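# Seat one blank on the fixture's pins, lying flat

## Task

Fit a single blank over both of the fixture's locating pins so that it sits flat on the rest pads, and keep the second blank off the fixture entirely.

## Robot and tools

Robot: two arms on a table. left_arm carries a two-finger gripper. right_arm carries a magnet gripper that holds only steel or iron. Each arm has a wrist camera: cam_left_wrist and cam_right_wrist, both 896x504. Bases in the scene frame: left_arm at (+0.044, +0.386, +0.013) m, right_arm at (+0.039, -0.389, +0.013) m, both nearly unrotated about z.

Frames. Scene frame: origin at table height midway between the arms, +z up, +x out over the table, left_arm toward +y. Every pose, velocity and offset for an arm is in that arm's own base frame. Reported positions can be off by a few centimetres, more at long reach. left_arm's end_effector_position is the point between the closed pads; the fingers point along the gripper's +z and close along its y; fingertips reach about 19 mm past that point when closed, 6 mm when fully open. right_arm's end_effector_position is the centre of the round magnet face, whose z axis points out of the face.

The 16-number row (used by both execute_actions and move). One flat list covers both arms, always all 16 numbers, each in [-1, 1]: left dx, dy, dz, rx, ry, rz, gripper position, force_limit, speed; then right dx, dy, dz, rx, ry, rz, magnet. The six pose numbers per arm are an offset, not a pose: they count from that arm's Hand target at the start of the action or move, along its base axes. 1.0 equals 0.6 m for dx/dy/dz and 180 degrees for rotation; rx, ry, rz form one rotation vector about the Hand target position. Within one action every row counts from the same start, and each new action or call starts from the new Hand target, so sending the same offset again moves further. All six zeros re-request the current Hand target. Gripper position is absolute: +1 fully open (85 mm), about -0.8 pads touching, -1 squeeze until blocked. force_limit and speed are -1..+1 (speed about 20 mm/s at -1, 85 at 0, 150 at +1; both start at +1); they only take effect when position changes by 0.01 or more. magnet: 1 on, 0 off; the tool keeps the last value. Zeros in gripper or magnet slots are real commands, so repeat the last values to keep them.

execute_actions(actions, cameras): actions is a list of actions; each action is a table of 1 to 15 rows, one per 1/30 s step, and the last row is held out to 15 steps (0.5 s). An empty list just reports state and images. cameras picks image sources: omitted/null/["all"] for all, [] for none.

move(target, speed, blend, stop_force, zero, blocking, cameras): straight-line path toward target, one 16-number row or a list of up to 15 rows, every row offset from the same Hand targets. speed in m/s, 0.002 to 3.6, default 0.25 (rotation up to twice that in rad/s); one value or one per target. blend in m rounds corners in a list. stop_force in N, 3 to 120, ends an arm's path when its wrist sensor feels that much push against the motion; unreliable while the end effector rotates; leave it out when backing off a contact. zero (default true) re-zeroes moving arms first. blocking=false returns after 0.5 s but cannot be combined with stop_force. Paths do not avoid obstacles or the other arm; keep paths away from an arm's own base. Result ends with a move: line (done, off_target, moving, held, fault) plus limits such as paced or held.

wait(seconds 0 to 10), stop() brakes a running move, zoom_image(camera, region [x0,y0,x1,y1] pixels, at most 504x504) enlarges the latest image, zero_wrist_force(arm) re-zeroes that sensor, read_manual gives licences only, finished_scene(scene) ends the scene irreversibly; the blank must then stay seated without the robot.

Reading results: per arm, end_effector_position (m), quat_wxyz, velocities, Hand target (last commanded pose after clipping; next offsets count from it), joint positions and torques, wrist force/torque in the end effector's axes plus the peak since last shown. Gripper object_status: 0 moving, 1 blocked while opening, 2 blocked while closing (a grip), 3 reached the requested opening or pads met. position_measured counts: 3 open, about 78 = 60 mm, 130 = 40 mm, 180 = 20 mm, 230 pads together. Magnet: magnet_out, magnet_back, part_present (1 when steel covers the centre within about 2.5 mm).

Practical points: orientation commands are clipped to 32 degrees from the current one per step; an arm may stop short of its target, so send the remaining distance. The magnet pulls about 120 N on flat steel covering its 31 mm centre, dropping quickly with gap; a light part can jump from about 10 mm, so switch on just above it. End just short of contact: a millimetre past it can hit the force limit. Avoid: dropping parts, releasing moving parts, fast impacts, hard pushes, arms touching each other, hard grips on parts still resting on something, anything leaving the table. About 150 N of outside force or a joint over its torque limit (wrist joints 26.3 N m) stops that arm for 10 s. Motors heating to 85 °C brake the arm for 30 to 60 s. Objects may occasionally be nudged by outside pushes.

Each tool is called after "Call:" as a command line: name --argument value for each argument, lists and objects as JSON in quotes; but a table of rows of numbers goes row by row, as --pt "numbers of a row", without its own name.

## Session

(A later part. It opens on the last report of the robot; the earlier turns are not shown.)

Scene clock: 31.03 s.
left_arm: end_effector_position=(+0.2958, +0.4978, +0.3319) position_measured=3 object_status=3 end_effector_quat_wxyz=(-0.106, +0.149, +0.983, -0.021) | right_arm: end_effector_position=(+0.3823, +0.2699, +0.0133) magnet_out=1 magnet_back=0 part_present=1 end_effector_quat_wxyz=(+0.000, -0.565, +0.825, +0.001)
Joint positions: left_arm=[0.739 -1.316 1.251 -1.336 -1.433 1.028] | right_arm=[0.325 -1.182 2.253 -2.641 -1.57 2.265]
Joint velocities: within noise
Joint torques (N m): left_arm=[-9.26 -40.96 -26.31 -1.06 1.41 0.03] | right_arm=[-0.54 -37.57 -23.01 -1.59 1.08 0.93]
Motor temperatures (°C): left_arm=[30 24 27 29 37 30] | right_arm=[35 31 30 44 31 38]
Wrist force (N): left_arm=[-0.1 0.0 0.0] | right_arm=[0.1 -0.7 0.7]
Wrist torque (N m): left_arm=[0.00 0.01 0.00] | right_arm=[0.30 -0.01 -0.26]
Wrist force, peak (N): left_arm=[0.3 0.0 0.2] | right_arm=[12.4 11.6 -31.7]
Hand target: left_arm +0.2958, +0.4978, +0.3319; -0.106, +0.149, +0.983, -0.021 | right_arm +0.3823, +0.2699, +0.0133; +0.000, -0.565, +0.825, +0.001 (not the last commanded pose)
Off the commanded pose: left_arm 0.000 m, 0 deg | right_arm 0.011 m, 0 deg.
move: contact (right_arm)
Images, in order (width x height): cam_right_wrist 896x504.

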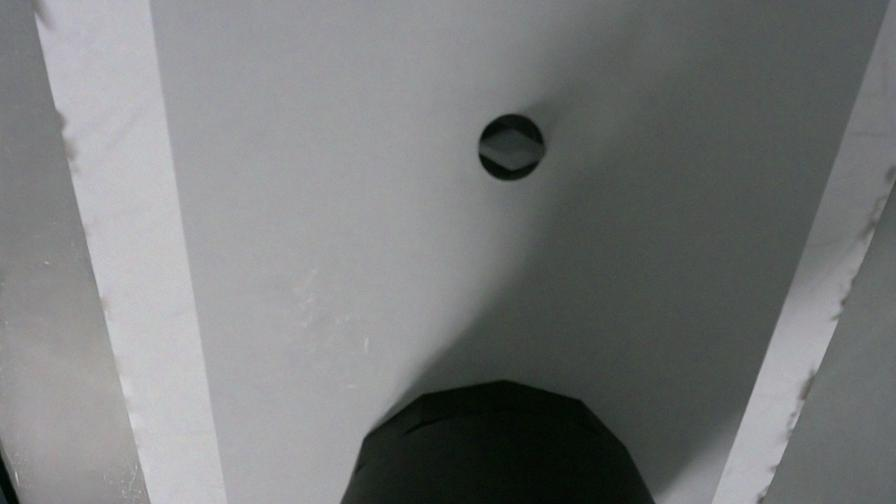

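Call:
move --target '[0,0,0,0,0,0,1,1,1,0,0,-0.02,0,0,0,1]' --speed 0.004 --stop_force 12 --cameras '[]'

Call:
move --pt "0 0 0 0 0 0 1 1 1 0 0 0 0 0 0 0" --pt "0 0 0 0 0 0 1 1 1 0 0 0.12 0 0 0 0" --pt "0 0 0 0 0 0 1 1 1 -0.0 -0.12 0.3 0 0 0 0" --speed '[0.03,0.05,0.3]'

Call:
zoom_image --camera "cam_right_wrist" --region '[150, 0, 500, 350]'

Scene clock: 32.27 s.
left_arm: end_effector_position=(+0.2958, +0.4978, +0.3319) position_measured=3 object_status=3 end_effector_quat_wxyz=(-0.106, +0.149, +0.983, -0.021) | right_arm: end_effector_position=(+0.3824, +0.2699, +0.0132) magnet_out=1 magnet_back=0 part_present=1 end_effector_quat_wxyz=(+0.000, -0.565, +0.825, +0.001)
Joint positions: left_arm=[0.739 -1.316 1.251 -1.336 -1.433 1.028] | right_arm=[0.325 -1.182 2.253 -2.642 -1.57 2.265]
Joint velocities: within noise
Joint torques (N m): left_arm=[-8.53 -40.46 -26.29 -0.83 1.34 0.15] | right_arm=[-3.64 -32.74 -12.99 -1.11 1.48 0.67]
Motor temperatures (°C): left_arm=[30 24 27 29 37 30] | right_arm=[35 31 30 44 31 38]
Wrist force (N): left_arm=[-0.1 0.1 -0.1] | right_arm=[4.9 5.3 -13.0]
Wrist torque (N m): left_arm=[0.02 0.01 0.00] | right_arm=[0.60 0.00 -0.14]
Wrist force, peak (N): left_arm=[0.2 -0.1 0.1] | right_arm=[12.4 11.4 -26.5]
Hand target: left_arm +0.2958, +0.4978, +0.3319; -0.106, +0.149, +0.983, -0.021 | right_arm +0.3824, +0.2699, +0.0132; +0.000, -0.565, +0.825, +0.001 (not the last commanded pose)
Off the commanded pose: left_arm 0.000 m, 0 deg | right_arm 0.012 m, 0 deg.
move: contact (right_arm)
No camera images: "cameras" was empty.

Scene clock: 35.47 s.
left_arm: end_effector_position=(+0.2958, +0.4978, +0.3319) position_measured=3 object_status=3 end_effector_quat_wxyz=(-0.106, +0.149, +0.983, -0.021) | right_arm: end_effector_position=(+0.3824, +0.1979, +0.1931) magnet_out=0 magnet_back=1 part_present=0 end_effector_quat_wxyz=(+0.000, -0.565, +0.825, +0.001)
Joint positions: left_arm=[0.739 -1.316 1.251 -1.336 -1.433 1.028] | right_arm=[0.162 -1.642 2.163 -2.091 -1.57 2.102]
Joint velocities: within noise
Joint torques (N m): left_arm=[-7.89 -41.97 -26.03 -1.11 1.43 0.2] | right_arm=[-6.8 -26.14 -32.44 -1.04 1.16 -1.87]
Motor temperatures (°C): left_arm=[30 24 27 29 37 30] | right_arm=[35 31 30 44 31 38]
Wrist force (N): left_arm=[0.1 -0.1 0.2] | right_arm=[-0.2 -1.2 -0.9]
Wrist torque (N m): left_arm=[-0.02 -0.01 0.00] | right_arm=[0.00 -0.11 -0.20]
Wrist force, peak (N): left_arm=[0.0 -0.3 -0.2] | right_arm=[9.9 9.3 -25.9]
Hand target: left_arm +0.2958, +0.4978, +0.3319; -0.106, +0.149, +0.983, -0.021 | right_arm +0.3824, +0.1979, +0.1932; +0.000, -0.565, +0.825, +0.001
Off the commanded pose: left_arm 0.000 m, 0 deg | right_arm 0.000 m, 0 deg.
move: done

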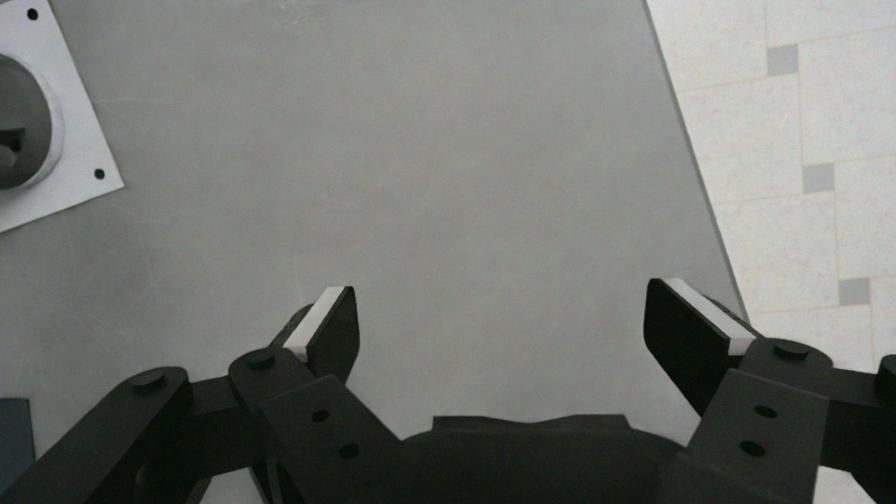

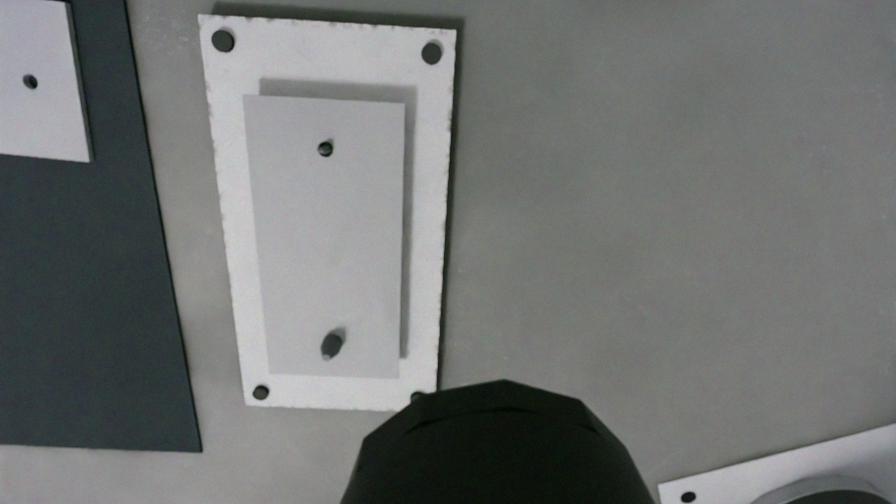

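Scaled by 1.440 from the camera's 896x504 image, which has a finer 1280x720 frame.

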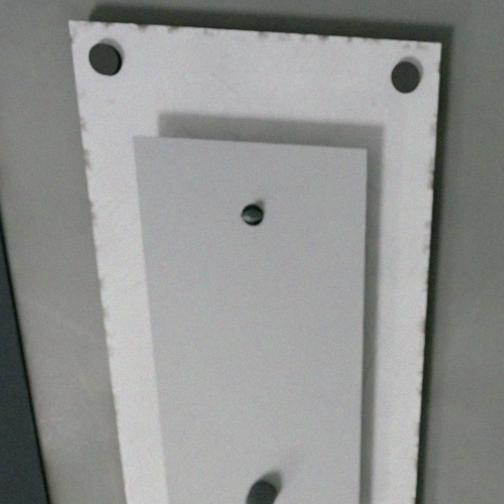

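Call:
move --pt "0 0 0 0 0 0 1 1 1 0.0405 0.1045 -0.15 0 0 0 0" --pt "0 0 0 0 0 0 1 1 1 0.0405 0.1045 -0.285 0 0 0 0" --speed '[0.25,0.1]' --cameras '["cam_right_wrist"]'

Call:
move --target '[0,0,0,0,0,0,1,1,1,0,0,-0.04,0,0,0,0]' --speed 0.006 --stop_force 8 --cameras '["cam_right_wrist"]'

Scene clock: 37.73 s.
left_arm: end_effector_position=(+0.2958, +0.4978, +0.3319) position_measured=3 object_status=3 end_effector_quat_wxyz=(-0.106, +0.149, +0.983, -0.021) | right_arm: end_effector_position=(+0.4067, +0.2606, +0.0223) magnet_out=0 magnet_back=1 part_present=0 end_effector_quat_wxyz=(+0.000, -0.565, +0.825, +0.001) end_effector_velocity=(+0.001, +0.000, -0.001) end_effector_angular_velocity=(-0.002, -0.004, +0.001)
Joint positions: left_arm=[0.739 -1.316 1.251 -1.336 -1.433 1.028] | right_arm=[0.29 -1.182 2.207 -2.595 -1.57 2.229]
Joint velocities: left_arm=[within noise] | right_arm=[0 0.003 -0.001 -0.005 -0.003 -0.001]
Joint torques (N m): left_arm=[-7.64 -41.38 -26.27 -1.07 1.58 0.24] | right_arm=[8.18 -22.28 -6.21 -4.8 -0.97 1.58]
Motor temperatures (°C): left_arm=[30 24 27 29 37 30] | right_arm=[35 31 30 44 31 38]
Wrist force (N): left_arm=[0.0 -0.1 0.0] | right_arm=[0.2 -1.3 -0.8]
Wrist torque (N m): left_arm=[-0.01 -0.01 0.00] | right_arm=[0.02 -0.10 -0.20]
Wrist force, peak (N): left_arm=[-0.2 -0.2 -0.2] | right_arm=[0.5 -1.2 -2.5]
Hand target: left_arm +0.2958, +0.4978, +0.3319; -0.106, +0.149, +0.983, -0.021 | right_arm +0.4067, +0.2606, +0.0222; +0.000, -0.565, +0.825, +0.001
Off the commanded pose: left_arm 0.000 m, 0 deg | right_arm 0.000 m, 0 deg.
move: done
Images, in order (width x height): cam_right_wrist 896x504.

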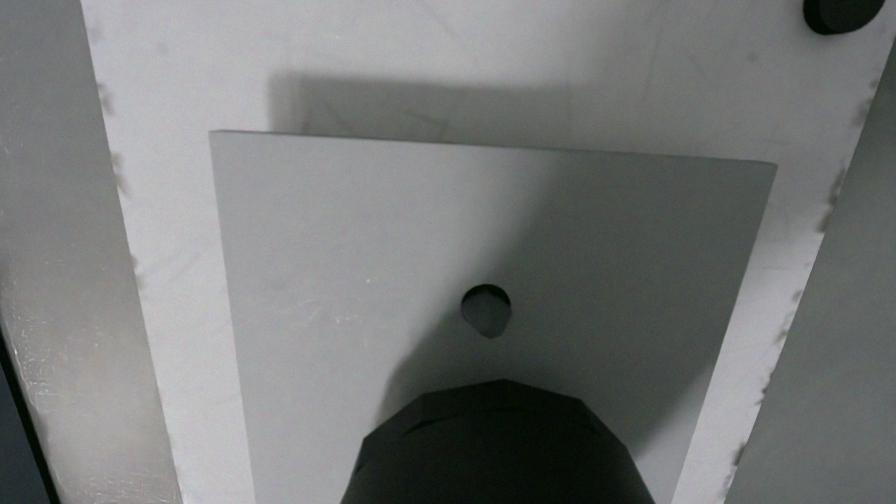

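Scene clock: 40.63 s.
left_arm: end_effector_position=(+0.2958, +0.4978, +0.3319) position_measured=3 object_status=3 end_effector_quat_wxyz=(-0.106, +0.149, +0.983, -0.021) | right_arm: end_effector_position=(+0.4067, +0.2606, +0.0134) magnet_out=0 magnet_back=1 part_present=0 end_effector_quat_wxyz=(+0.000, -0.565, +0.825, +0.001)
Joint positions: left_arm=[0.739 -1.316 1.251 -1.336 -1.433 1.028] | right_arm=[0.29 -1.159 2.211 -2.621 -1.57 2.229]
Joint velocities: within noise
Joint torques (N m): left_arm=[-9.57 -41.78 -26.3 -1.06 1.27 0.27] | right_arm=[0.8 -38.71 -20.71 -0.63 0.37 0.95]
Motor temperatures (°C): left_arm=[30 24 27 29 37 30] | right_arm=[35 31 30 44 31 38]
Wrist force (N): left_arm=[0.2 0.1 0.1] | right_arm=[-0.5 -2.3 -2.8]
Wrist torque (N m): left_arm=[0.02 -0.02 0.00] | right_arm=[0.07 -0.04 -0.22]
Wrist force, peak (N): left_arm=[-0.2 0.1 -0.2] | right_arm=[9.6 8.9 -26.6]
Hand target: left_arm +0.2958, +0.4978, +0.3319; -0.106, +0.149, +0.983, -0.021 | right_arm +0.4067, +0.2606, +0.0134; +0.000, -0.565, +0.825, +0.001 (not the last commanded pose)
Off the commanded pose: left_arm 0.000 m, 0 deg | right_arm 0.015 m, 0 deg.
move: contact (right_arm)
Images, in order (width x height): cam_right_wrist 896x504.

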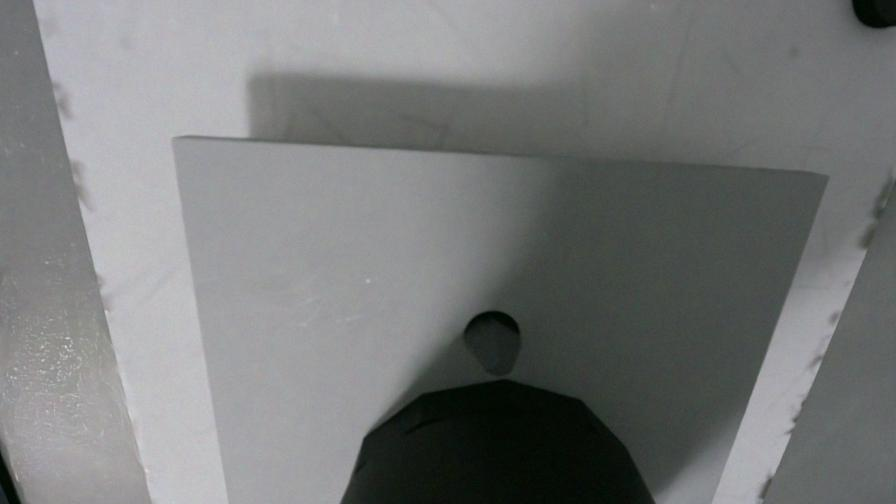

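Call:
move --pt "0 0 0 0 0 0 1 1 1 0 0 0.0166 0 0 0 0" --pt "0 0 0 0 0 0 1 1 1 -0.0809 0.031 0.0166 0 0 0 0" --speed 0.1 --cameras '[]'

Call:
move --target '[0,0,0,0,0,0,1,1,1,0,0,-0.04,0,0,0,0]' --speed 0.006 --stop_force 8 --cameras '["cam_right_wrist"]'

Scene clock: 41.93 s.
left_arm: end_effector_position=(+0.2958, +0.4978, +0.3319) position_measured=3 object_status=3 end_effector_quat_wxyz=(-0.106, +0.149, +0.983, -0.021) | right_arm: end_effector_position=(+0.3583, +0.2791, +0.0233) magnet_out=0 magnet_back=1 part_present=0 end_effector_quat_wxyz=(+0.000, -0.565, +0.825, +0.001)
Joint positions: left_arm=[0.739 -1.316 1.251 -1.336 -1.433 1.028] | right_arm=[0.363 -1.23 2.288 -2.627 -1.57 2.303]
Joint velocities: within noise
Joint torques (N m): left_arm=[-10.83 -43.2 -25.84 -0.95 1.39 0.08] | right_arm=[8.17 -36.72 -4.43 -4.56 -1.39 1.42]
Motor temperatures (°C): left_arm=[30 24 27 29 37 30] | right_arm=[35 31 30 44 31 38]
Wrist force (N): left_arm=[-0.1 0.0 -0.2] | right_arm=[0.2 -0.9 -0.9]
Wrist torque (N m): left_arm=[0.00 0.01 0.00] | right_arm=[0.03 -0.08 -0.22]
Wrist force, peak (N): left_arm=[-0.1 -0.3 0.1] | right_arm=[-0.3 -2.7 -3.8]
Hand target: left_arm +0.2958, +0.4978, +0.3319; -0.106, +0.149, +0.983, -0.021 | right_arm +0.3581, +0.2792, +0.0233; +0.000, -0.565, +0.825, +0.001
Off the commanded pose: left_arm 0.000 m, 0 deg | right_arm 0.000 m, 0 deg.
move: done
No camera images: "cameras" was empty.

Scene clock: 44.97 s.
left_arm: end_effector_position=(+0.2958, +0.4978, +0.3319) position_measured=3 object_status=3 end_effector_quat_wxyz=(-0.106, +0.149, +0.983, -0.021) | right_arm: end_effector_position=(+0.3581, +0.2792, +0.0133) magnet_out=0 magnet_back=1 part_present=0 end_effector_quat_wxyz=(+0.000, -0.565, +0.825, +0.001)
Joint positions: left_arm=[0.739 -1.316 1.251 -1.336 -1.433 1.028] | right_arm=[0.364 -1.203 2.292 -2.659 -1.57 2.303]
Joint velocities: within noise
Joint torques (N m): left_arm=[-8.86 -42.74 -26.73 -1.21 1.37 0.24] | right_arm=[-0.69 -35.19 -20.58 -0.7 1.38 0.99]
Motor temperatures (°C): left_arm=[30 24 27 29 37 30] | right_arm=[35 31 30 44 31 38]
Wrist force (N): left_arm=[0.0 0.0 0.0] | right_arm=[-0.1 -1.7 -4.9]
Wrist torque (N m): left_arm=[0.00 0.00 0.00] | right_arm=[0.11 -0.03 -0.23]
Wrist force, peak (N): left_arm=[-0.2 -0.2 0.2] | right_arm=[11.7 10.4 -31.5]
Hand target: left_arm +0.2958, +0.4978, +0.3319; -0.106, +0.149, +0.983, -0.021 | right_arm +0.3581, +0.2792, +0.0133; +0.000, -0.565, +0.825, +0.001 (not the last commanded pose)
Off the commanded pose: left_arm 0.000 m, 0 deg | right_arm 0.014 m, 0 deg.
move: contact (right_arm)
Images, in order (width x height): cam_right_wrist 896x504.

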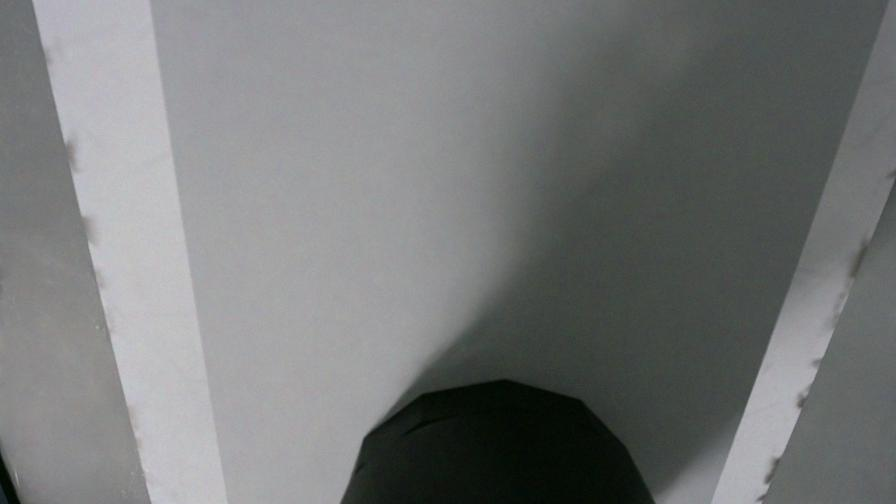

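Level at both ends: seated.

Call:
move --pt "0 0 0 0 0 0 1 1 1 0 0 0.12 0 0 0 0" --pt "0 0 0 0 0 0 1 1 1 0 -0.1 0.25 0 0 0 0" --speed '[0.1,0.25]' --cameras '["cam_right_wrist"]'

Call:
finished_scene --scene 3

Scene clock: 46.97 s.
left_arm: end_effector_position=(+0.2958, +0.4978, +0.3319) position_measured=3 object_status=3 end_effector_quat_wxyz=(-0.106, +0.149, +0.983, -0.021) | right_arm: end_effector_position=(+0.3581, +0.2192, +0.1632) magnet_out=0 magnet_back=1 part_present=0 end_effector_quat_wxyz=(+0.000, -0.565, +0.825, +0.001)
Joint positions: left_arm=[0.739 -1.316 1.251 -1.336 -1.433 1.028] | right_arm=[0.226 -1.623 2.236 -2.182 -1.57 2.165]
Joint velocities: within noise
Joint torques (N m): left_arm=[-8.92 -41.85 -26.34 -0.9 1.33 0.2] | right_arm=[-7.42 -26.84 -30.38 -1.11 1.46 -2.14]
Motor temperatures (°C): left_arm=[30 24 27 29 37 30] | right_arm=[35 31 30 44 31 38]
Wrist force (N): left_arm=[0.0 -0.1 -0.2] | right_arm=[-0.3 -1.2 -0.7]
Wrist torque (N m): left_arm=[-0.01 0.01 0.00] | right_arm=[0.01 -0.06 -0.21]
Wrist force, peak (N): left_arm=[-0.3 0.0 -0.1] | right_arm=[-0.2 -1.8 -5.6]
Hand target: left_arm +0.2958, +0.4978, +0.3319; -0.106, +0.149, +0.983, -0.021 | right_arm +0.3581, +0.2192, +0.1633; +0.000, -0.565, +0.825, +0.001
Off the commanded pose: left_arm 0.000 m, 0 deg | right_arm 0.000 m, 0 deg.
move: done
Images, in order (width x height): cam_right_wrist 896x504.

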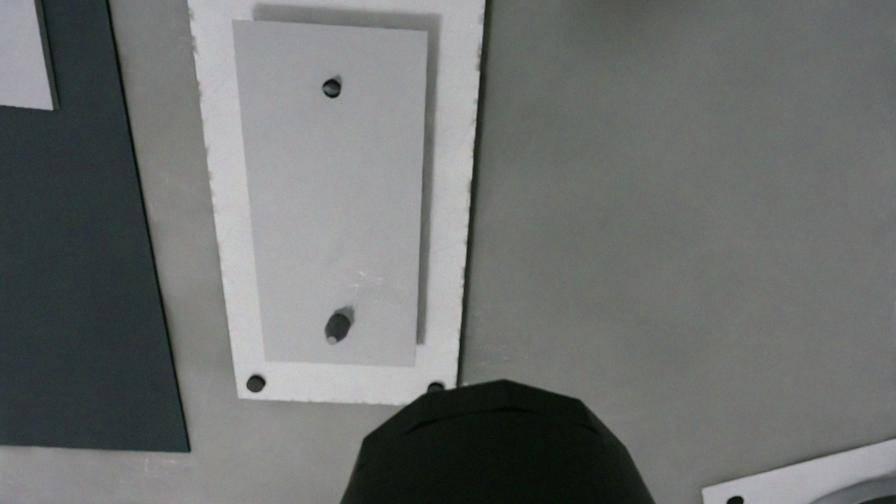

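The scene is finished: the task was done.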